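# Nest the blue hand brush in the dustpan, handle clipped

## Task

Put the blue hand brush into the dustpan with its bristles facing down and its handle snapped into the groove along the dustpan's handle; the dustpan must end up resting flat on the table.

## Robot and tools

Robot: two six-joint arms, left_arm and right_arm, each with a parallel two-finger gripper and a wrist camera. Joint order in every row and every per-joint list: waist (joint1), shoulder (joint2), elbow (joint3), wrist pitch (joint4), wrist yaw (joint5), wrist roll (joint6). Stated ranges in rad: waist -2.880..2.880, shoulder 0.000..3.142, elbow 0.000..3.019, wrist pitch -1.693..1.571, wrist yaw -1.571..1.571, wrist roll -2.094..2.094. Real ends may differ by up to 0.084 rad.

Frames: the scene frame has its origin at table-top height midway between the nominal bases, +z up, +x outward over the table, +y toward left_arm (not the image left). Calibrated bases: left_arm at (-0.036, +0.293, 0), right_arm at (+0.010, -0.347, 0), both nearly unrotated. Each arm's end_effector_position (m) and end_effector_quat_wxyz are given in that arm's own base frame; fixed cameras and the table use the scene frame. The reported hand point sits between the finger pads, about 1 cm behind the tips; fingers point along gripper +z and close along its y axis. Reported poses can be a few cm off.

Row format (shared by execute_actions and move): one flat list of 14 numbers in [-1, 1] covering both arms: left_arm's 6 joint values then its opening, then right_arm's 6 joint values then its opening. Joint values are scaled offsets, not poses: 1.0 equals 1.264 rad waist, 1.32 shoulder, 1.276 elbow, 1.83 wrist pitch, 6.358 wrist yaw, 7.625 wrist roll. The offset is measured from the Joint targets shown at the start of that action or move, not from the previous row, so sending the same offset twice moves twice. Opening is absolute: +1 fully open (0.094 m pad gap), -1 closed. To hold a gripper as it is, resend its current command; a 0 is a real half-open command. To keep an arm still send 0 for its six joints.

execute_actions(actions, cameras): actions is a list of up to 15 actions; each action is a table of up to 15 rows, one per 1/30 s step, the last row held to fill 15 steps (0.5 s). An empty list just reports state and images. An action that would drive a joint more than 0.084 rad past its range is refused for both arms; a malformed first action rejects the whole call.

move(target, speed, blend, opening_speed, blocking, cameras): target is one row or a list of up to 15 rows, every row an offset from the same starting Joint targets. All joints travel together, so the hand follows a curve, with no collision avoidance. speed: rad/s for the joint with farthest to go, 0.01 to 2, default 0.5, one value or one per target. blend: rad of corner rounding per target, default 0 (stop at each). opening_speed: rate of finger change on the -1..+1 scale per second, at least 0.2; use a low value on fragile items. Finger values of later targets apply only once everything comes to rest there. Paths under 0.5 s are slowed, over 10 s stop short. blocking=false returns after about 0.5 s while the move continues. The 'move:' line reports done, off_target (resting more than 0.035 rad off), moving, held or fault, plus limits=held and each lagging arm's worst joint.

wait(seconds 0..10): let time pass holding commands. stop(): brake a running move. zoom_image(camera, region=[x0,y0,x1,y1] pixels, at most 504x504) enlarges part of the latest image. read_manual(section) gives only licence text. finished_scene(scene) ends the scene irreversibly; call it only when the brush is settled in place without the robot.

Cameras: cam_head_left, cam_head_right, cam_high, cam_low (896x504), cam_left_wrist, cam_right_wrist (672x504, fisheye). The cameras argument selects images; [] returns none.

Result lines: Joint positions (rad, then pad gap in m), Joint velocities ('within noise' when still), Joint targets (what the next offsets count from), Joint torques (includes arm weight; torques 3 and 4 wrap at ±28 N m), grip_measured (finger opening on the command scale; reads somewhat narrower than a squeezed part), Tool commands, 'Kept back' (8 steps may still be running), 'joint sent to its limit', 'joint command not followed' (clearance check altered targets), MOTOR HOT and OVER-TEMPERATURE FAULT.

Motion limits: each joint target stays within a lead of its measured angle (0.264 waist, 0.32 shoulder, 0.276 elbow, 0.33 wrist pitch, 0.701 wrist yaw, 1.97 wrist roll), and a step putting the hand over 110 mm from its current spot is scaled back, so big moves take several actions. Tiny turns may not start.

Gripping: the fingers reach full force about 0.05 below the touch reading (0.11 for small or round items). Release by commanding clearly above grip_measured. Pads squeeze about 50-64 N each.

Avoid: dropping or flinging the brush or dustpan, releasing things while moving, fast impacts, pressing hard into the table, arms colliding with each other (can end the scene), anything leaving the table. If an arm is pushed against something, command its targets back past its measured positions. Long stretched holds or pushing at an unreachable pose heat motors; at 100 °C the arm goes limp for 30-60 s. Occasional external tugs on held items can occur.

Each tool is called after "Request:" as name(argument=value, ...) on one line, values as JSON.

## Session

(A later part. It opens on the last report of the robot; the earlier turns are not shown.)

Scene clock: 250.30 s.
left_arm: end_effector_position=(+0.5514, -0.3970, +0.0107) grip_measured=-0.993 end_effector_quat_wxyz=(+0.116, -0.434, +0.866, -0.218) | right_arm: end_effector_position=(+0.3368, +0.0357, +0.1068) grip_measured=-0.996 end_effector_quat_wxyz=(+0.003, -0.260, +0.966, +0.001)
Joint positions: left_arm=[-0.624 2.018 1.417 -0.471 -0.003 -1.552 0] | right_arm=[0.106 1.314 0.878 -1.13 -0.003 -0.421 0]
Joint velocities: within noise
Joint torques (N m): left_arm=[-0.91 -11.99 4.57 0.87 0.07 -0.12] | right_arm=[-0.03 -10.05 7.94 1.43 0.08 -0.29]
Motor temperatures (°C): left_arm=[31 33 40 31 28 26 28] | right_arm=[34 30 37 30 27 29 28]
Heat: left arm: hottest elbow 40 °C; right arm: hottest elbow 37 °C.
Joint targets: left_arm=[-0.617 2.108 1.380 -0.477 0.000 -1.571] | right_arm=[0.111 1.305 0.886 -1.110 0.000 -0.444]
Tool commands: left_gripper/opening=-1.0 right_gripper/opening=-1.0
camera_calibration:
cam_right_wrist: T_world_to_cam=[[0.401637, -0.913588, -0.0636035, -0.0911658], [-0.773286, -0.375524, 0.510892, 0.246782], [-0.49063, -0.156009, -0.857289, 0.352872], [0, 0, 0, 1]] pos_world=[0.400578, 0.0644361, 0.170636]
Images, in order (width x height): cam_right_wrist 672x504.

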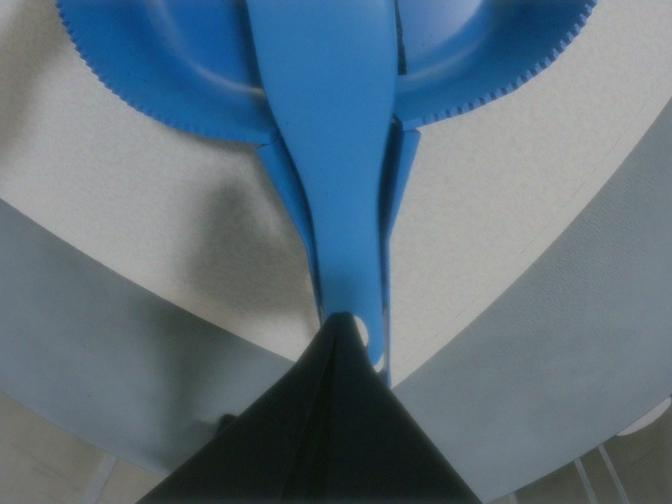

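Request:
move(target=[[0, 0, 0, 0, 0, 0, -1, -0.0245, 0.0155, -0.018, 0.0219, 0, 0, -1]], speed=0.1, cameras=["cam_right_wrist"])

Request:
zoom_image(camera="cam_right_wrist", region=[270, 200, 410, 340])

Scene clock: 252.53 s.
left_arm: end_effector_position=(+0.5514, -0.3970, +0.0107) grip_measured=-0.993 end_effector_quat_wxyz=(+0.116, -0.434, +0.866, -0.218) | right_arm: end_effector_position=(+0.3364, +0.0330, +0.0950) grip_measured=-0.996 end_effector_quat_wxyz=(+0.005, -0.257, +0.967, +0.000)
Joint positions: left_arm=[-0.624 2.018 1.417 -0.471 -0.003 -1.552 0] | right_arm=[0.098 1.325 0.853 -1.089 -0.003 -0.421 0]
Joint velocities: within noise
Joint torques (N m): left_arm=[-0.91 -12.04 4.57 0.85 0.08 -0.12] | right_arm=[-2.2 -9.29 7.84 1.37 0.07 -0.24]
Motor temperatures (°C): left_arm=[31 33 40 31 28 26 28] | right_arm=[34 30 37 30 27 29 28]
Heat: left arm: hottest elbow 40 °C; right arm: hottest elbow 37 °C.
Joint targets: left_arm=[-0.617 2.108 1.380 -0.477 0.000 -1.571] | right_arm=[0.080 1.326 0.863 -1.070 0.000 -0.444]
move: off_target (left_arm); left_arm: the shoulder is farthest, 0.090 rad from its target
camera_calibration:
cam_right_wrist: T_world_to_cam=[[0.395266, -0.916462, -0.0621524, -0.0920912], [-0.77842, -0.370115, 0.507027, 0.253462], [-0.487674, -0.15203, -0.859686, 0.341275], [0, 0, 0, 1]] pos_world=[0.400131, 0.0612961, 0.159154]
Images, in order (width x height): cam_right_wrist 672x504.

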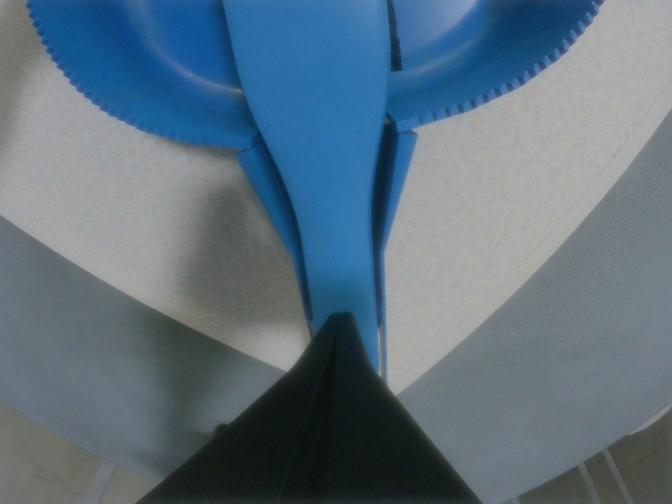

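Scaled by 3.600 from the camera's 672x504 image, which has a finer 960x720 frame.

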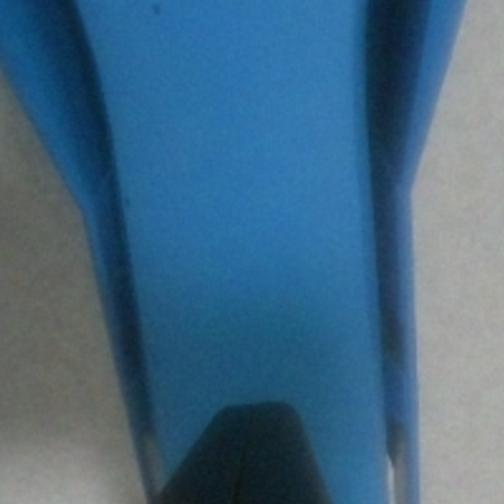

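Request:
move(target=[[0, 0, 0, 0, 0, 0, -1, 0, 0.0085, -0.008, 0.0104, 0, 0, -1]], speed=0.05, cameras=["cam_right_wrist"])

Request:
zoom_image(camera="cam_right_wrist", region=[270, 200, 410, 340])

Scene clock: 254.00 s.
left_arm: end_effector_position=(+0.5514, -0.3970, +0.0107) grip_measured=-0.993 end_effector_quat_wxyz=(+0.116, -0.434, +0.866, -0.218) | right_arm: end_effector_position=(+0.3368, +0.0331, +0.0885) grip_measured=-0.996 end_effector_quat_wxyz=(+0.005, -0.257, +0.967, +0.001)
Joint positions: left_arm=[-0.624 2.018 1.417 -0.471 -0.003 -1.552 0] | right_arm=[0.098 1.335 0.844 -1.07 -0.003 -0.421 0]
Joint velocities: within noise
Joint torques (N m): left_arm=[-0.91 -11.99 4.56 0.87 0.08 -0.12] | right_arm=[-2.2 -9.29 7.69 1.47 0.07 -0.25]
Motor temperatures (°C): left_arm=[31 33 40 31 28 26 28] | right_arm=[34 30 37 30 27 29 28]
Heat: left arm: hottest elbow 40 °C; right arm: hottest elbow 37 °C.
Joint targets: left_arm=[-0.617 2.108 1.380 -0.477 0.000 -1.571] | right_arm=[0.080 1.337 0.852 -1.051 0.000 -0.444]
move: off_target (left_arm); left_arm: the shoulder is farthest, 0.090 rad from its target
camera_calibration:
cam_right_wrist: T_world_to_cam=[[0.395212, -0.916467, -0.062416, -0.0925688], [-0.777982, -0.370072, 0.507731, 0.256851], [-0.488417, -0.152103, -0.859252, 0.336098], [0, 0, 0, 1]] pos_world=[0.400566, 0.0613388, 0.152604]
Images, in order (width x height): cam_right_wrist 672x504.

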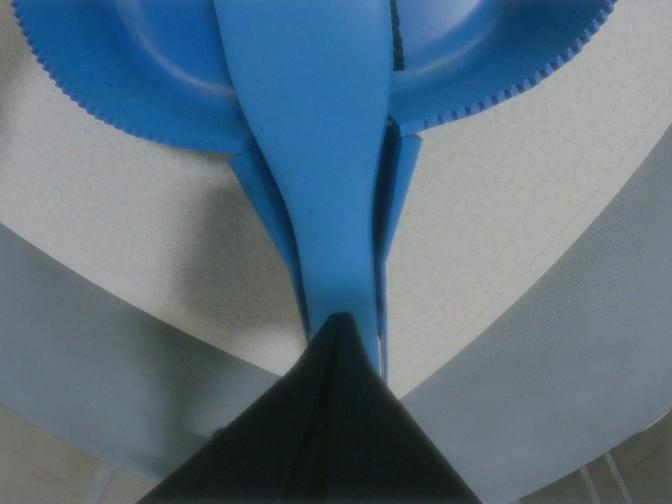

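Scaled by 3.600 from the camera's 672x504 image, which has a finer 960x720 frame.

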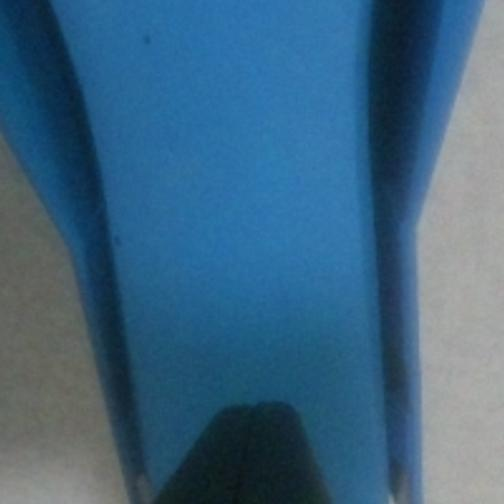

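Request:
move(target=[[0, 0, 0, 0, 0, 0, -1, 0, 0.0061, -0.0057, 0.0075, 0, 0, -1]], speed=0.04, cameras=[])

Request:
move(target=[[0, 0, 0, 0, 0, 0, -1, 0, 0.0061, -0.0057, 0.0075, 0, 0, -1]], speed=0.04, cameras=["cam_right_wrist"])

Request:
zoom_image(camera="cam_right_wrist", region=[270, 200, 410, 340])

Scene clock: 255.30 s.
left_arm: end_effector_position=(+0.5514, -0.3970, +0.0107) grip_measured=-0.993 end_effector_quat_wxyz=(+0.116, -0.434, +0.866, -0.218) | right_arm: end_effector_position=(+0.3365, +0.0331, +0.0835) grip_measured=-0.996 end_effector_quat_wxyz=(+0.004, -0.257, +0.967, +0.001)
Joint positions: left_arm=[-0.624 2.018 1.417 -0.471 -0.003 -1.552 0] | right_arm=[0.098 1.343 0.836 -1.057 -0.003 -0.421 0]
Joint velocities: within noise
Joint torques (N m): left_arm=[-0.91 -11.99 4.56 0.87 0.08 -0.12] | right_arm=[-2.26 -9.17 7.68 1.42 0.07 -0.25]
Motor temperatures (°C): left_arm=[31 32 40 31 28 26 28] | right_arm=[34 30 37 30 27 29 28]
Heat: left arm: hottest elbow 40 °C; right arm: hottest elbow 37 °C.
Joint targets: left_arm=[-0.617 2.108 1.380 -0.477 0.000 -1.571] | right_arm=[0.080 1.345 0.845 -1.037 0.000 -0.444]
move: off_target (left_arm); left_arm: the shoulder is farthest, 0.090 rad from its target
No camera images: "cameras" was empty.

Scene clock: 256.07 s.
left_arm: end_effector_position=(+0.5514, -0.3970, +0.0107) grip_measured=-0.993 end_effector_quat_wxyz=(+0.116, -0.434, +0.866, -0.218) | right_arm: end_effector_position=(+0.3375, +0.0331, +0.0800) grip_measured=-0.996 end_effector_quat_wxyz=(+0.005, -0.257, +0.967, +0.000)
Joint positions: left_arm=[-0.624 2.018 1.417 -0.471 -0.003 -1.552 0] | right_arm=[0.098 1.349 0.832 -1.044 -0.003 -0.421 0]
Joint velocities: within noise
Joint torques (N m): left_arm=[-0.91 -12.04 4.56 0.87 0.08 -0.12] | right_arm=[-2.26 -9.05 7.5 1.42 0.06 -0.25]
Motor temperatures (°C): left_arm=[31 32 40 31 28 26 28] | right_arm=[34 30 37 30 27 29 28]
Heat: left arm: hottest elbow 40 °C; right arm: hottest elbow 37 °C.
Joint targets: left_arm=[-0.617 2.108 1.380 -0.477 0.000 -1.571] | right_arm=[0.080 1.353 0.838 -1.023 0.000 -0.444]
move: off_target (left_arm); left_arm: the shoulder is farthest, 0.090 rad from its target
camera_calibration:
cam_right_wrist: T_world_to_cam=[[0.395251, -0.916463, -0.062226, -0.0933196], [-0.778298, -0.370103, 0.507224, 0.26181], [-0.487882, -0.15205, -0.859565, 0.329004], [0, 0, 0, 1]] pos_world=[0.401166, 0.0613977, 0.144197]
Images, in order (width x height): cam_right_wrist 672x504.

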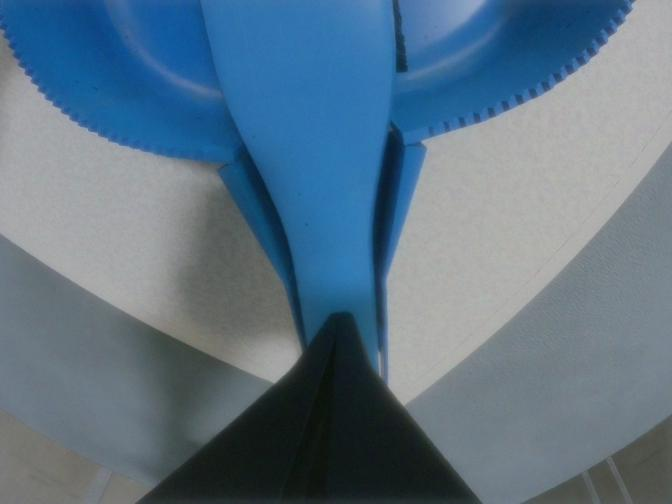

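Scaled by 3.600 from the camera's 672x504 image, which has a finer 960x720 frame.

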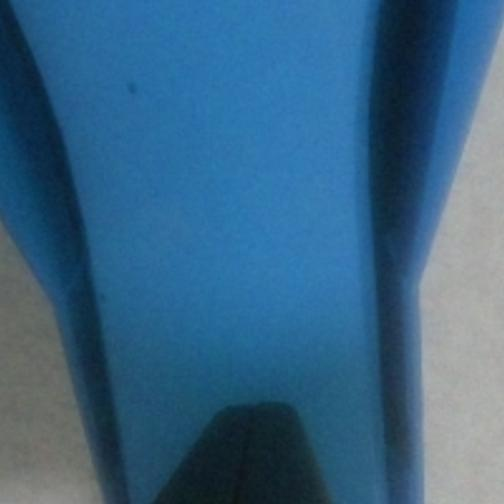

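Request:
move(target=[[0, 0, 0, 0, 0, 0, -1, 0, 0.0061, -0.0057, 0.0075, 0, 0, -1]], speed=0.04, cameras=[])

Request:
move(target=[[0, 0, 0, 0, 0, 0, -1, 0, 0.0061, -0.0057, 0.0075, 0, 0, -1]], speed=0.04, cameras=["cam_right_wrist", "cam_low"])

Request:
zoom_image(camera="cam_right_wrist", region=[270, 200, 410, 340])

Scene clock: 257.33 s.
left_arm: end_effector_position=(+0.5514, -0.3970, +0.0107) grip_measured=-0.993 end_effector_quat_wxyz=(+0.116, -0.434, +0.866, -0.218) | right_arm: end_effector_position=(+0.3389, +0.0333, +0.0785) grip_measured=-0.996 end_effector_quat_wxyz=(+0.008, -0.257, +0.966, +0.000)
Joint positions: left_arm=[-0.624 2.018 1.417 -0.471 -0.003 -1.552 0] | right_arm=[0.098 1.351 0.829 -1.032 -0.003 -0.421 0]
Joint velocities: within noise
Joint torques (N m): left_arm=[-0.91 -12.04 4.57 0.87 0.08 -0.12] | right_arm=[-2.2 -8.53 7.1 1.62 0.06 -0.25]
Motor temperatures (°C): left_arm=[31 32 39 31 28 26 28] | right_arm=[34 30 37 30 27 29 28]
Heat: left arm: hottest elbow 39 °C; right arm: hottest elbow 37 °C.
Joint targets: left_arm=[-0.617 2.108 1.380 -0.477 0.000 -1.571] | right_arm=[0.080 1.361 0.831 -1.010 0.000 -0.444]
move: off_target (left_arm); left_arm: the shoulder is farthest, 0.090 rad from its target
No camera images: "cameras" was empty.

Scene clock: 258.10 s.
left_arm: end_effector_position=(+0.5514, -0.3970, +0.0107) grip_measured=-0.993 end_effector_quat_wxyz=(+0.116, -0.434, +0.866, -0.218) | right_arm: end_effector_position=(+0.3382, +0.0332, +0.0716) grip_measured=-0.996 end_effector_quat_wxyz=(+0.006, -0.257, +0.967, +0.000)
Joint positions: left_arm=[-0.624 2.018 1.417 -0.471 -0.003 -1.552 0] | right_arm=[0.098 1.363 0.819 -1.016 -0.003 -0.421 0]
Joint velocities: within noise
Joint torques (N m): left_arm=[-0.91 -12.04 4.57 0.85 0.08 -0.12] | right_arm=[-2.2 -9 7.17 1.47 0.07 -0.25]
Motor temperatures (°C): left_arm=[31 32 39 31 28 26 28] | right_arm=[34 30 37 30 27 29 28]
Heat: left arm: hottest elbow 39 °C; right arm: hottest elbow 37 °C.
Joint targets: left_arm=[-0.617 2.108 1.380 -0.477 0.000 -1.571] | right_arm=[0.080 1.369 0.823 -0.996 0.000 -0.444]
move: off_target (left_arm); left_arm: the shoulder is farthest, 0.090 rad from its target
camera_calibration:
cam_right_wrist: T_world_to_cam=[[0.39536, -0.916452, -0.0616884, -0.0941305], [-0.77919, -0.370191, 0.505788, 0.267042], [-0.486367, -0.151901, -0.86045, 0.321689], [0, 0, 0, 1]] pos_world=[0.40175, 0.0614552, 0.135924]
Images, in order (width x height): cam_low 896x504, cam_right_wrist 672x504.

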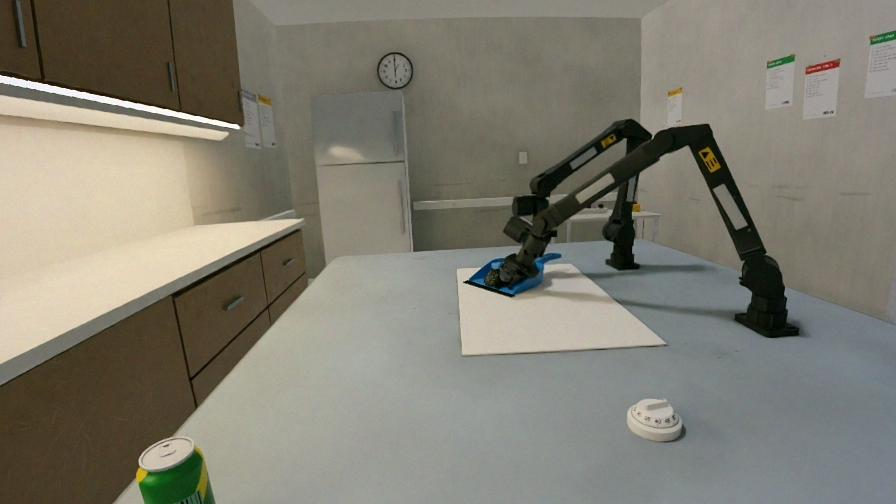

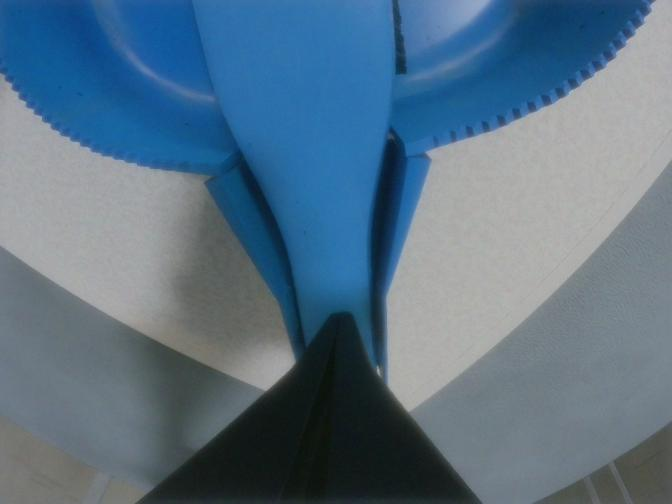

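Scaled by 3.600 from the camera's 672x504 image, which has a finer 960x720 frame.

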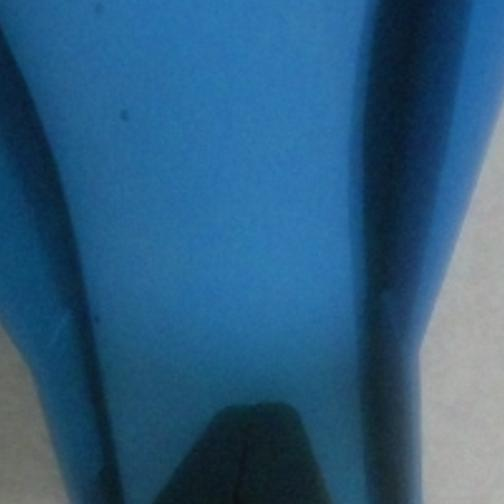

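Request:
move(target=[[0, 0, 0, 0, 0, 0, -1, 0, 0.0061, -0.0057, 0.0075, 0, 0, -1]], speed=0.04, cameras=["cam_right_wrist"])

Request:
zoom_image(camera="cam_right_wrist", region=[190, 120, 450, 340])

Request:
zoom_image(camera="cam_low", region=[480, 230, 580, 305])

Scene clock: 259.27 s.
left_arm: end_effector_position=(+0.5514, -0.3970, +0.0107) grip_measured=-0.993 end_effector_quat_wxyz=(+0.116, -0.434, +0.866, -0.218) | right_arm: end_effector_position=(+0.3376, +0.0326, +0.0677) grip_measured=-0.996 end_effector_quat_wxyz=(+0.005, -0.256, +0.967, +0.000)
Joint positions: left_arm=[-0.624 2.018 1.417 -0.471 -0.003 -1.552 0] | right_arm=[0.096 1.369 0.813 -1.006 -0.003 -0.421 0]
Joint velocities: within noise
Joint torques (N m): left_arm=[-0.91 -12.04 4.57 0.87 0.08 -0.12] | right_arm=[-2.2 -8.88 7.04 1.59 0.07 -0.25]
Motor temperatures (°C): left_arm=[31 32 39 31 28 26 28] | right_arm=[34 30 36 30 27 29 28]
Heat: left arm: hottest elbow 39 °C; right arm: hottest elbow 36 °C.
Joint targets: left_arm=[-0.617 2.108 1.380 -0.477 0.000 -1.571] | right_arm=[0.080 1.377 0.816 -0.982 0.000 -0.444]
move: off_target (left_arm); left_arm: the shoulder is farthest, 0.090 rad from its target
camera_calibration:
cam_right_wrist: T_world_to_cam=[[0.393832, -0.917069, -0.0622874, -0.0941168], [-0.778763, -0.368899, 0.507387, 0.26812], [-0.488287, -0.151318, -0.859464, 0.318522], [0, 0, 0, 1]] pos_world=[0.401398, 0.0607957, 0.131856]
Images, in order (width x height): cam_right_wrist 672x504.

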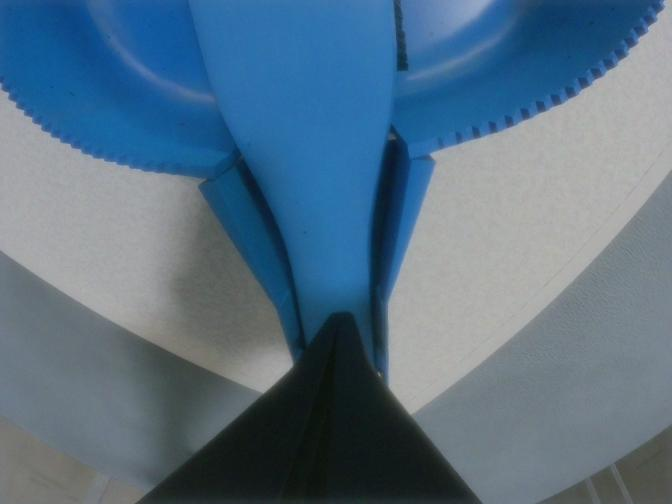

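Scaled by 1.938 from the camera's 672x504 image, which has a finer 960x720 frame.

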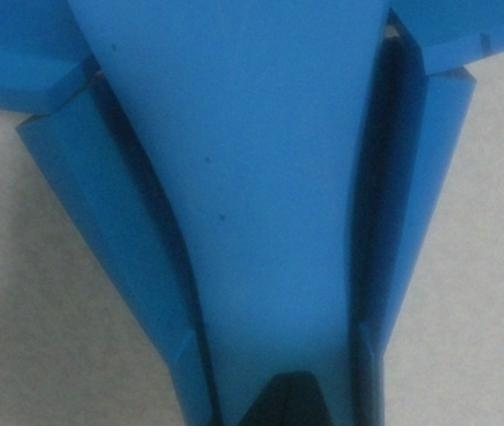

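This scene's latest camera images include none from cam_low. They are from: cam_right_wrist. cam_low's image comes with the result of a call that names it in "cameras".

Request:
execute_actions(actions=[], cameras=["cam_right_wrist", "cam_low"])

Scene clock: 261.83 s.
left_arm: end_effector_position=(+0.5514, -0.3970, +0.0107) grip_measured=-0.993 end_effector_quat_wxyz=(+0.116, -0.434, +0.866, -0.218) | right_arm: end_effector_position=(+0.3376, +0.0326, +0.0677) grip_measured=-0.996 end_effector_quat_wxyz=(+0.005, -0.256, +0.967, +0.000)
Joint positions: left_arm=[-0.624 2.018 1.417 -0.471 -0.003 -1.552 0] | right_arm=[0.096 1.369 0.813 -1.006 -0.003 -0.421 0]
Joint velocities: within noise
Joint torques (N m): left_arm=[-0.91 -12.04 4.57 0.87 0.08 -0.12] | right_arm=[-2.2 -8.88 7.04 1.59 0.07 -0.25]
Motor temperatures (°C): left_arm=[31 32 39 31 28 26 28] | right_arm=[34 30 36 30 27 29 28]
Heat: left arm: hottest elbow 39 °C; right arm: hottest elbow 36 °C.
Joint targets: left_arm=[-0.617 2.108 1.380 -0.477 0.000 -1.571] | right_arm=[0.080 1.377 0.816 -0.982 0.000 -0.444]
Tool commands: left_gripper/opening=-1.0 right_gripper/opening=-1.0
camera_calibration:
cam_right_wrist: T_world_to_cam=[[0.393832, -0.917069, -0.0622874, -0.0941168], [-0.778763, -0.368899, 0.507387, 0.26812], [-0.488287, -0.151318, -0.859464, 0.318522], [0, 0, 0, 1]] pos_world=[0.401398, 0.0607957, 0.131856]
Images, in order (width x height): cam_low 896x504, cam_right_wrist 672x504.

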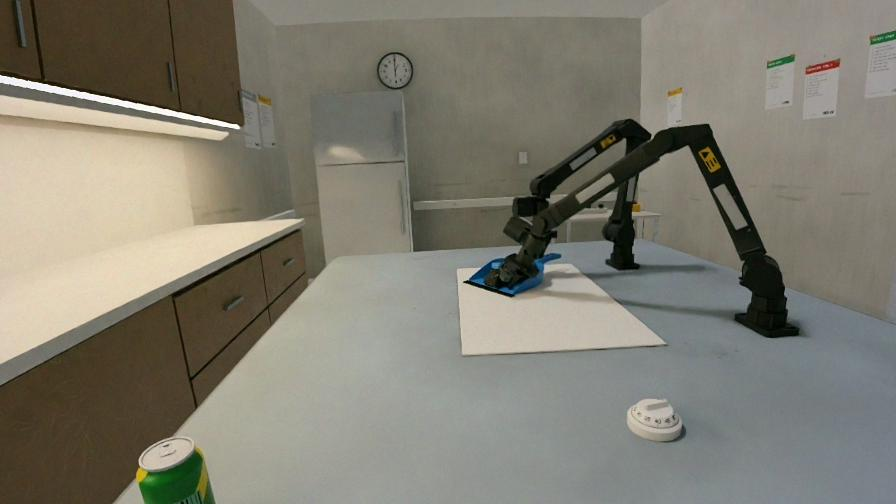

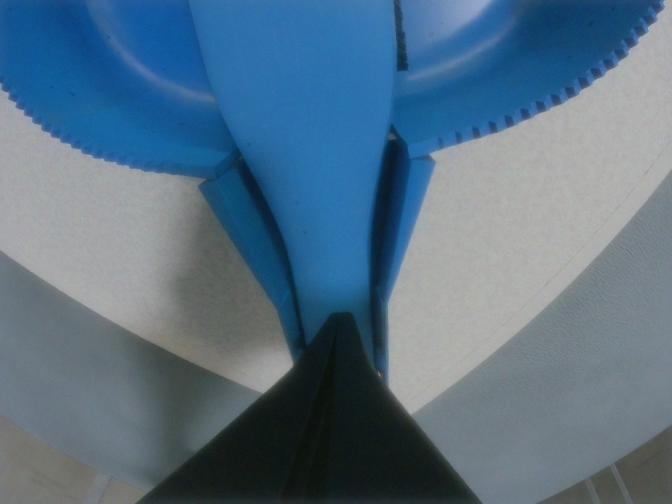

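Request:
zoom_image(camera="cam_right_wrist", region=[230, 220, 450, 400])

Request:
zoom_image(camera="cam_low", region=[440, 200, 600, 310])

Scaled by 2.291 from the camera's 672x504 image, which has a finer 960x720 frame.

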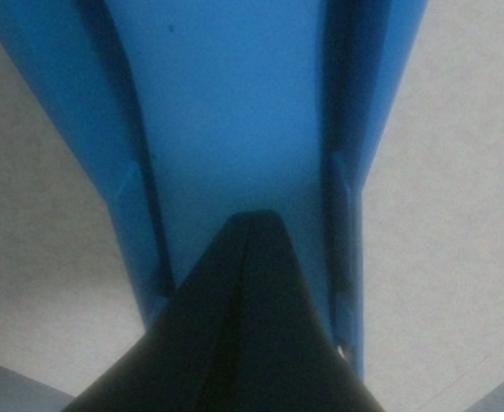

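Scaled by 3.150 from the camera's 896x504 image, which has a finer 1280x720 frame.

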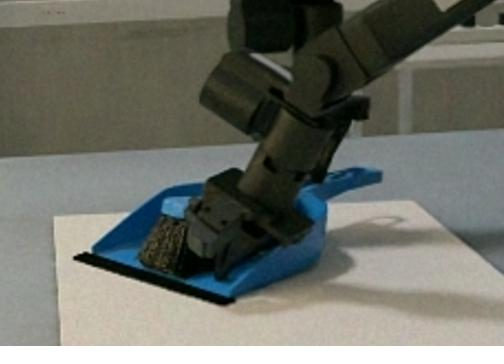

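Request:
move(target=[0, 0, 0, 0, 0, 0, -1, 0, 0.0061, -0.0057, 0.0075, 0, 0, -1], speed=0.05, cameras=["cam_right_wrist", "cam_low"])

Scene clock: 263.17 s.
left_arm: end_effector_position=(+0.5514, -0.3970, +0.0107) grip_measured=-0.993 end_effector_quat_wxyz=(+0.116, -0.434, +0.866, -0.218) | right_arm: end_effector_position=(+0.3376, +0.0326, +0.0662) grip_measured=-0.996 end_effector_quat_wxyz=(+0.007, -0.256, +0.967, +0.000)
Joint positions: left_arm=[-0.624 2.018 1.417 -0.471 -0.003 -1.552 0] | right_arm=[0.096 1.369 0.809 -0.997 -0.003 -0.421 0]
Joint velocities: within noise
Joint torques (N m): left_arm=[-0.91 -12.04 4.57 0.87 0.08 -0.12] | right_arm=[-2.14 -8.23 6.8 1.81 0.06 -0.25]
Motor temperatures (°C): left_arm=[31 32 39 31 28 26 28] | right_arm=[34 30 36 30 27 29 28]
Heat: left arm: hottest elbow 39 °C; right arm: hottest elbow 36 °C.
Joint targets: left_arm=[-0.617 2.108 1.380 -0.477 0.000 -1.571] | right_arm=[0.080 1.385 0.809 -0.969 0.000 -0.444]
move: off_target (left_arm); left_arm: the shoulder is farthest, 0.090 rad from its target
camera_calibration:
cam_right_wrist: T_world_to_cam=[[0.394065, -0.917047, -0.0611358, -0.0943648], [-0.780671, -0.369084, 0.504311, 0.269726], [-0.485041, -0.151004, -0.861355, 0.316269], [0, 0, 0, 1]] pos_world=[0.401156, 0.0607723, 0.130625]
Images, in order (width x height): cam_low 896x504, cam_right_wrist 672x504.

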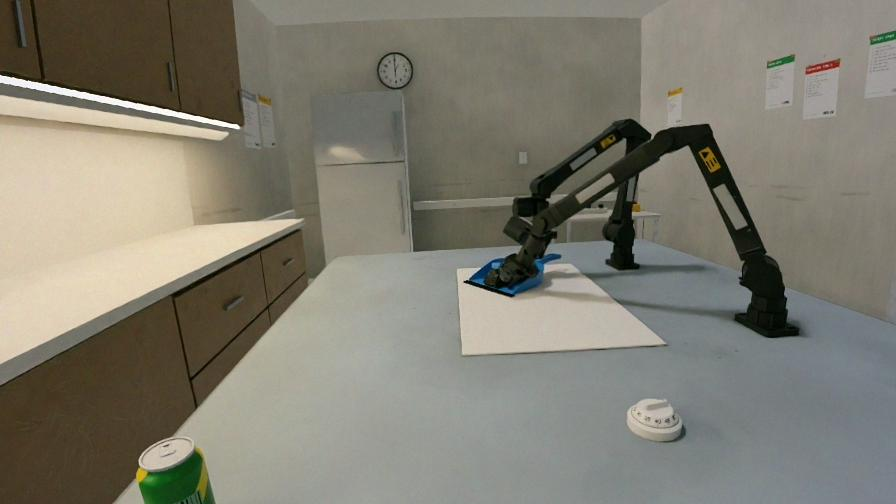

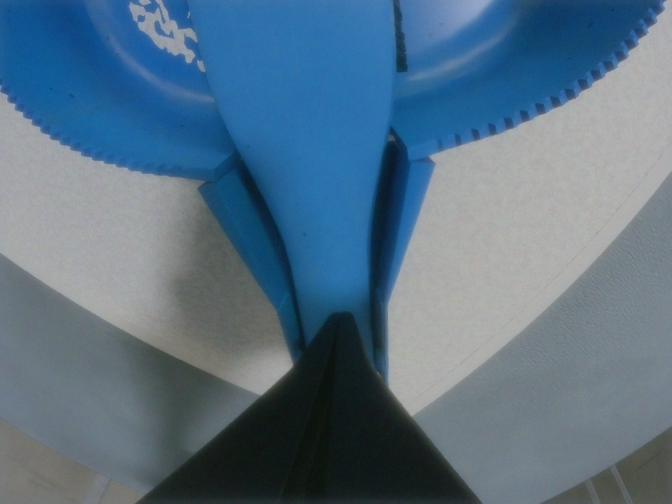

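Request:
move(target=[0, 0, 0, 0, 0, 0, -1, 0, 0.0061, -0.0057, 0.0075, 0, 0, -1], speed=0.05, cameras=["cam_right_wrist"])

Request:
zoom_image(camera="cam_right_wrist", region=[190, 120, 450, 340])

Scene clock: 264.13 s.
left_arm: end_effector_position=(+0.5514, -0.3970, +0.0107) grip_measured=-0.993 end_effector_quat_wxyz=(+0.116, -0.434, +0.866, -0.218) | right_arm: end_effector_position=(+0.3385, +0.0327, +0.0648) grip_measured=-0.996 end_effector_quat_wxyz=(+0.009, -0.256, +0.967, +0.000)
Joint positions: left_arm=[-0.624 2.018 1.417 -0.471 -0.003 -1.552 0] | right_arm=[0.096 1.371 0.806 -0.988 -0.003 -0.421 0]
Joint velocities: within noise
Joint torques (N m): left_arm=[-0.91 -12.04 4.56 0.87 0.08 -0.12] | right_arm=[-2.14 -7.65 6.52 2.02 0.06 -0.25]
Motor temperatures (°C): left_arm=[31 32 39 31 28 26 28] | right_arm=[34 30 36 30 27 29 28]
Heat: left arm: hottest elbow 39 °C; right arm: hottest elbow 36 °C.
Joint targets: left_arm=[-0.617 2.108 1.380 -0.477 0.000 -1.571] | right_arm=[0.080 1.393 0.802 -0.955 0.000 -0.444]
move: off_target (left_arm); left_arm: the shoulder is farthest, 0.090 rad from its target
camera_calibration:
cam_right_wrist: T_world_to_cam=[[0.394362, -0.917018, -0.0596353, -0.0949152], [-0.783139, -0.369322, 0.500295, 0.272266], [-0.480804, -0.150594, -0.863799, 0.314156], [0, 0, 0, 1]] pos_world=[0.4017, 0.060825, 0.129494]
Images, in order (width x height): cam_right_wrist 672x504.

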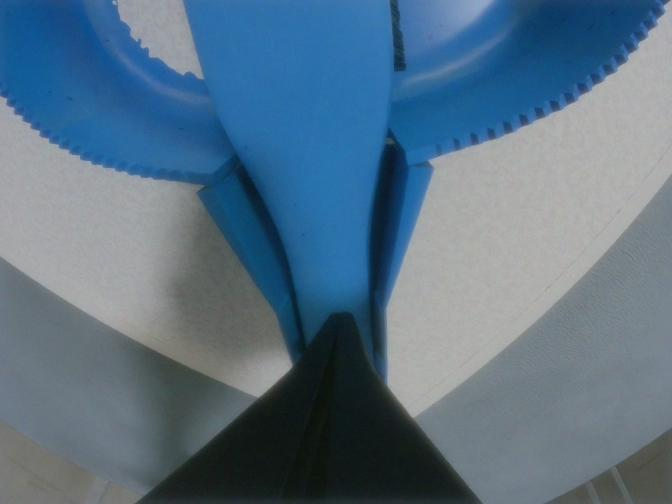

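Scaled by 1.938 from the camera's 672x504 image, which has a finer 960x720 frame.

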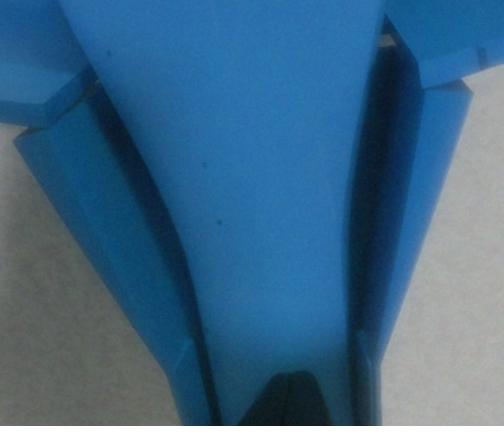

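Request:
execute_actions(actions=[], cameras=["cam_head_left", "cam_head_right", "cam_high", "cam_low", "cam_left_wrist", "cam_right_wrist"])

Scene clock: 265.73 s.
left_arm: end_effector_position=(+0.5514, -0.3970, +0.0107) grip_measured=-0.993 end_effector_quat_wxyz=(+0.116, -0.434, +0.866, -0.218) | right_arm: end_effector_position=(+0.3386, +0.0327, +0.0648) grip_measured=-0.996 end_effector_quat_wxyz=(+0.009, -0.256, +0.967, +0.000)
Joint positions: left_arm=[-0.624 2.018 1.417 -0.471 -0.003 -1.552 0] | right_arm=[0.096 1.371 0.806 -0.987 -0.003 -0.421 0]
Joint velocities: within noise
Joint torques (N m): left_arm=[-0.91 -12.04 4.56 0.87 0.08 -0.12] | right_arm=[-2.26 -7.59 6.49 2 0.07 -0.25]
Motor temperatures (°C): left_arm=[31 32 39 31 28 26 28] | right_arm=[34 30 36 30 27 29 28]
Heat: left arm: hottest elbow 39 °C; right arm: hottest elbow 36 °C.
Joint targets: left_arm=[-0.617 2.108 1.380 -0.477 0.000 -1.571] | right_arm=[0.080 1.393 0.802 -0.955 0.000 -0.444]
Tool commands: left_gripper/opening=-1.0 right_gripper/opening=-1.0
camera_calibration:
cam_left_wrist: T_world_to_cam=[[0.635259, -0.636392, 0.43755, -0.603661], [-0.771502, -0.497192, 0.39697, 0.254137], [-0.0350823, -0.58975, -0.806824, -0.122314], [0, 0, 0, 1]] pos_world=[0.575257, -0.329945, 0.0645613]
cam_right_wrist: T_world_to_cam=[[0.394384, -0.917016, -0.0595193, -0.0949589], [-0.783329, -0.369341, 0.499984, 0.272426], [-0.480476, -0.150563, -0.863987, 0.314104], [0, 0, 0, 1]] pos_world=[0.401769, 0.0608316, 0.129521]

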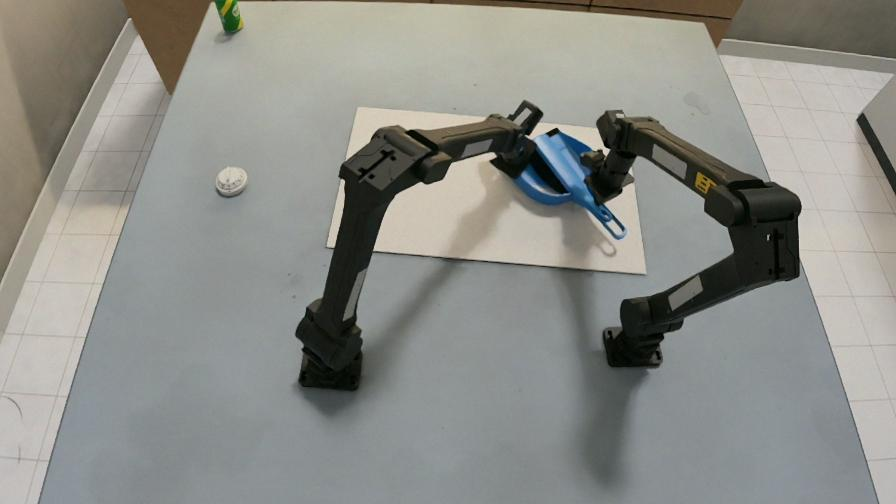

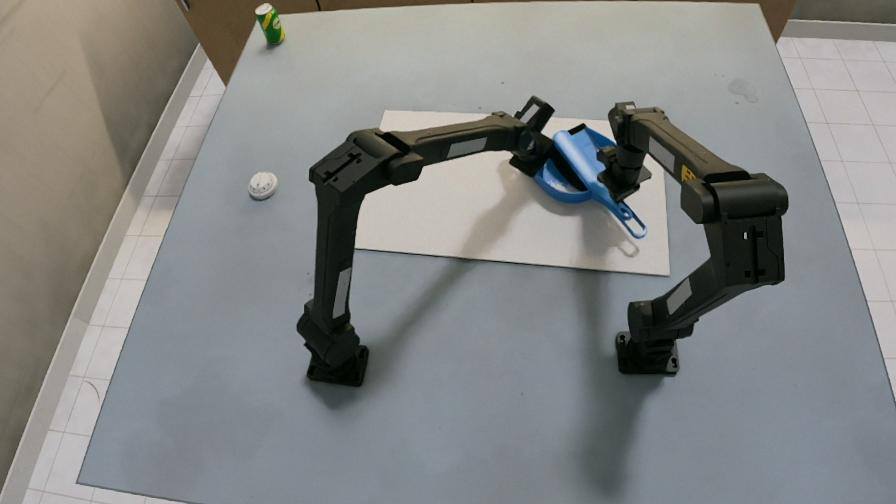

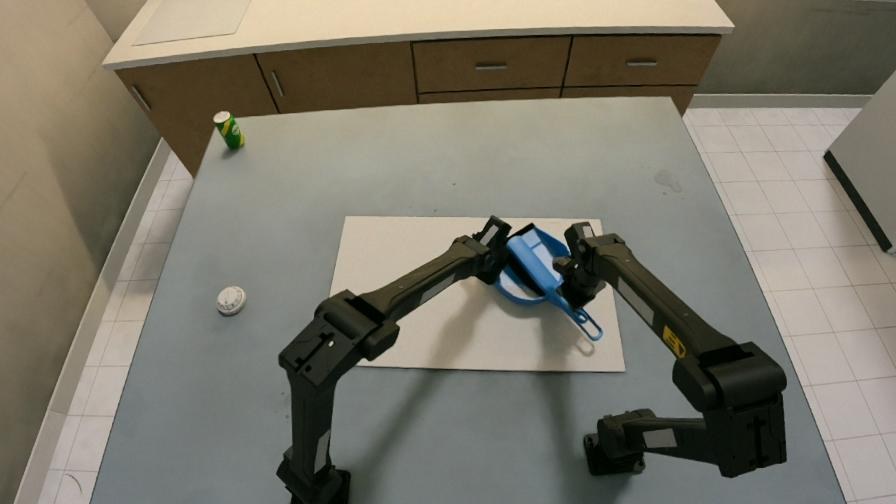

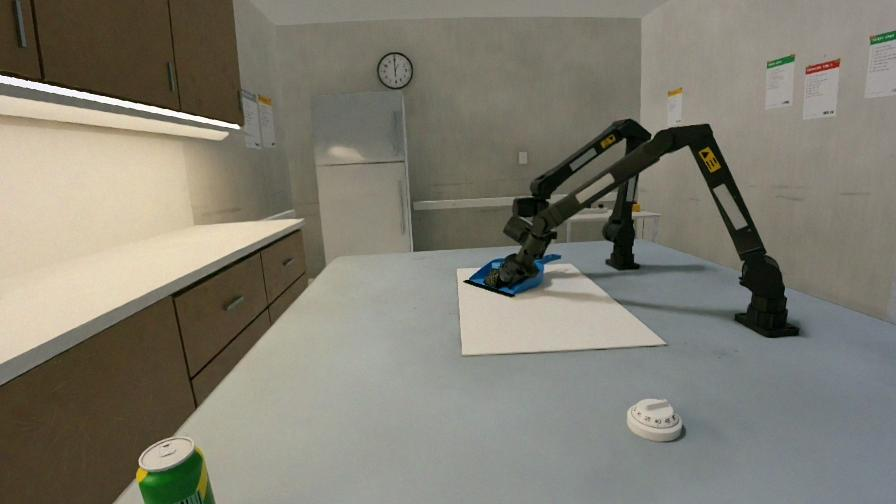

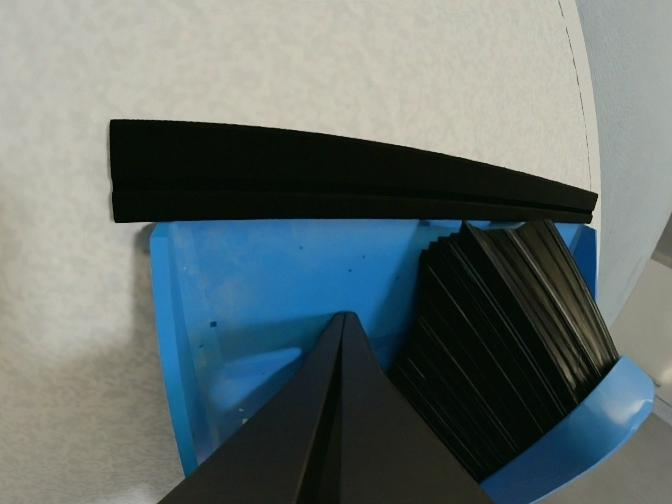

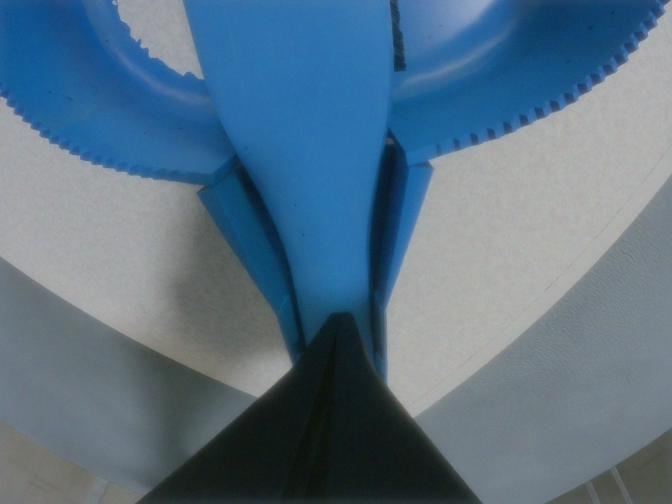

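Request:
zoom_image(camera="cam_high", region=[470, 200, 640, 360])

Request:
zoom_image(camera="cam_head_left", region=[490, 110, 660, 260])

Scaled by 2.965 from the camera's 896x504 image, which has a finer 1280x720 frame.

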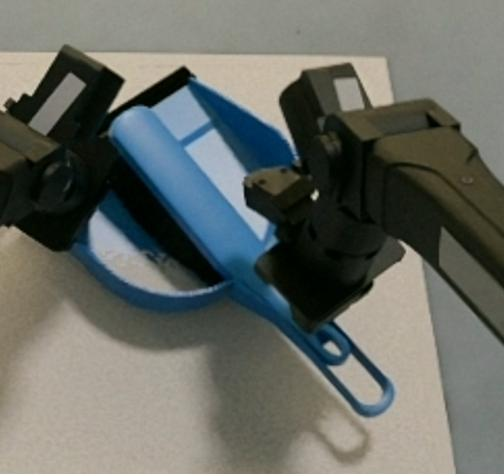

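Scaled by 2.965 from the camera's 896x504 image, which has a finer 1280x720 frame.

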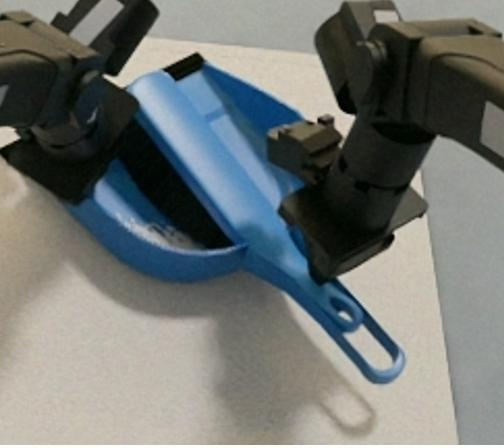

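Request:
zoom_image(camera="cam_right_wrist", region=[265, 270, 405, 390])

Scaled by 3.600 from the camera's 672x504 image, which has a finer 960x720 frame.

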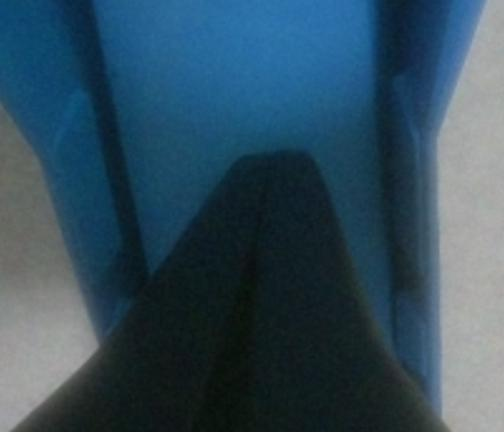

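Request:
move(target=[0, 0, 0, 0, 0, 0, -1, 0, 0.0122, -0.0114, 0.0150, 0, 0, -1], speed=0.05, cameras=["cam_right_wrist", "cam_low"])

Request:
zoom_image(camera="cam_right_wrist", region=[265, 270, 405, 390])

Request:
zoom_image(camera="cam_low", region=[440, 200, 600, 310])

Scene clock: 268.23 s.
left_arm: end_effector_position=(+0.5515, -0.3971, +0.0117) grip_measured=-0.993 end_effector_quat_wxyz=(+0.116, -0.434, +0.866, -0.219) | right_arm: end_effector_position=(+0.3378, +0.0327, +0.0608) grip_measured=-0.996 end_effector_quat_wxyz=(+0.010, -0.256, +0.967, +0.000)
Joint positions: left_arm=[-0.624 2.016 1.417 -0.471 -0.003 -1.552 0] | right_arm=[0.096 1.374 0.796 -0.973 -0.003 -0.421 0]
Joint velocities: within noise
Joint torques (N m): left_arm=[-0.91 -12.04 4.57 0.87 0.08 -0.12] | right_arm=[-2.2 -6.48 5.96 2.58 0.06 -0.25]
Motor temperatures (°C): left_arm=[31 32 39 31 28 26 28] | right_arm=[34 30 36 30 27 29 28]
Heat: left arm: hottest elbow 39 °C; right arm: hottest elbow 36 °C.
Joint targets: left_arm=[-0.617 2.108 1.380 -0.477 0.000 -1.571] | right_arm=[0.080 1.410 0.787 -0.927 0.000 -0.444]
move: off_target (left_arm, right_arm); left_arm: the shoulder is farthest, 0.092 rad from its target; right_arm: the wrist pitch is farthest, 0.045 rad from its target
camera_calibration:
cam_right_wrist: T_world_to_cam=[[0.394515, -0.917003, -0.0588424, -0.0950315], [-0.784434, -0.369448, 0.498169, 0.274209], [-0.478562, -0.150377, -0.865081, 0.309743], [0, 0, 0, 1]] pos_world=[0.400821, 0.0607399, 0.125759]
Images, in order (width x height): cam_low 896x504, cam_right_wrist 672x504.

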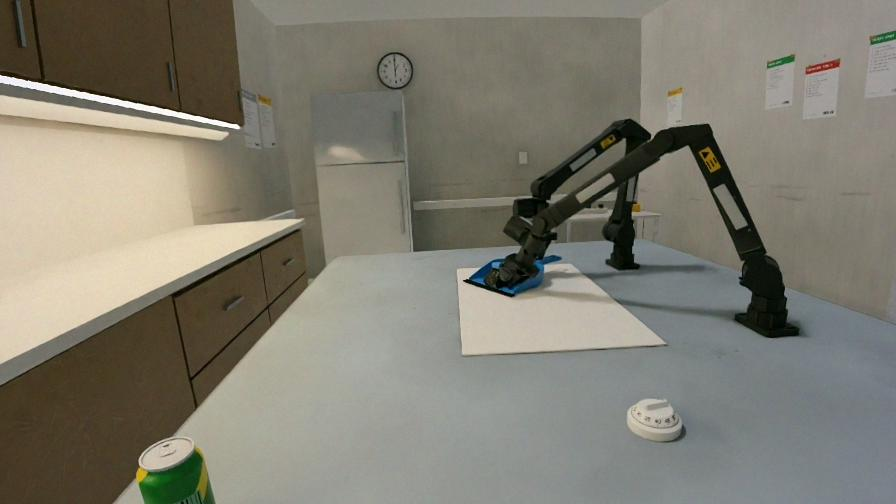

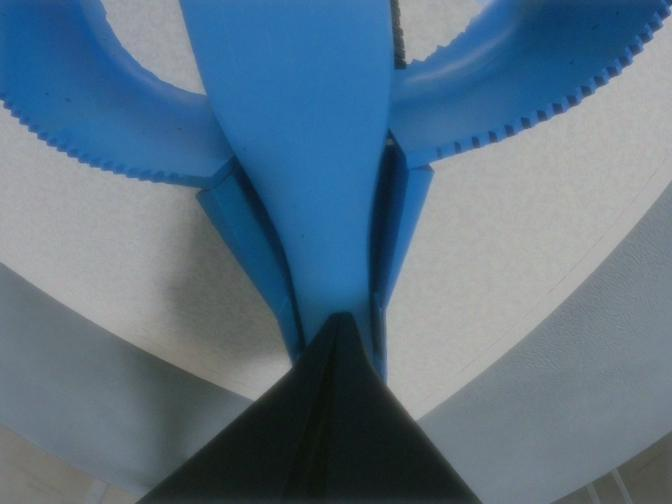

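Scaled by 3.600 from the camera's 672x504 image, which has a finer 960x720 frame.

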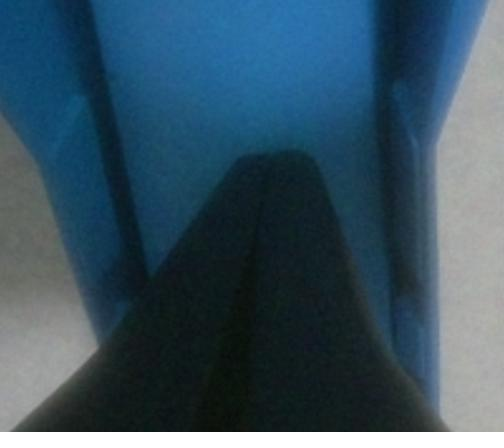

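Scaled by 3.150 from the camera's 896x504 image, which has a finer 1280x720 frame.

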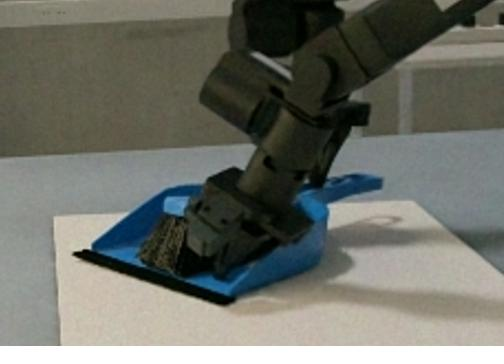

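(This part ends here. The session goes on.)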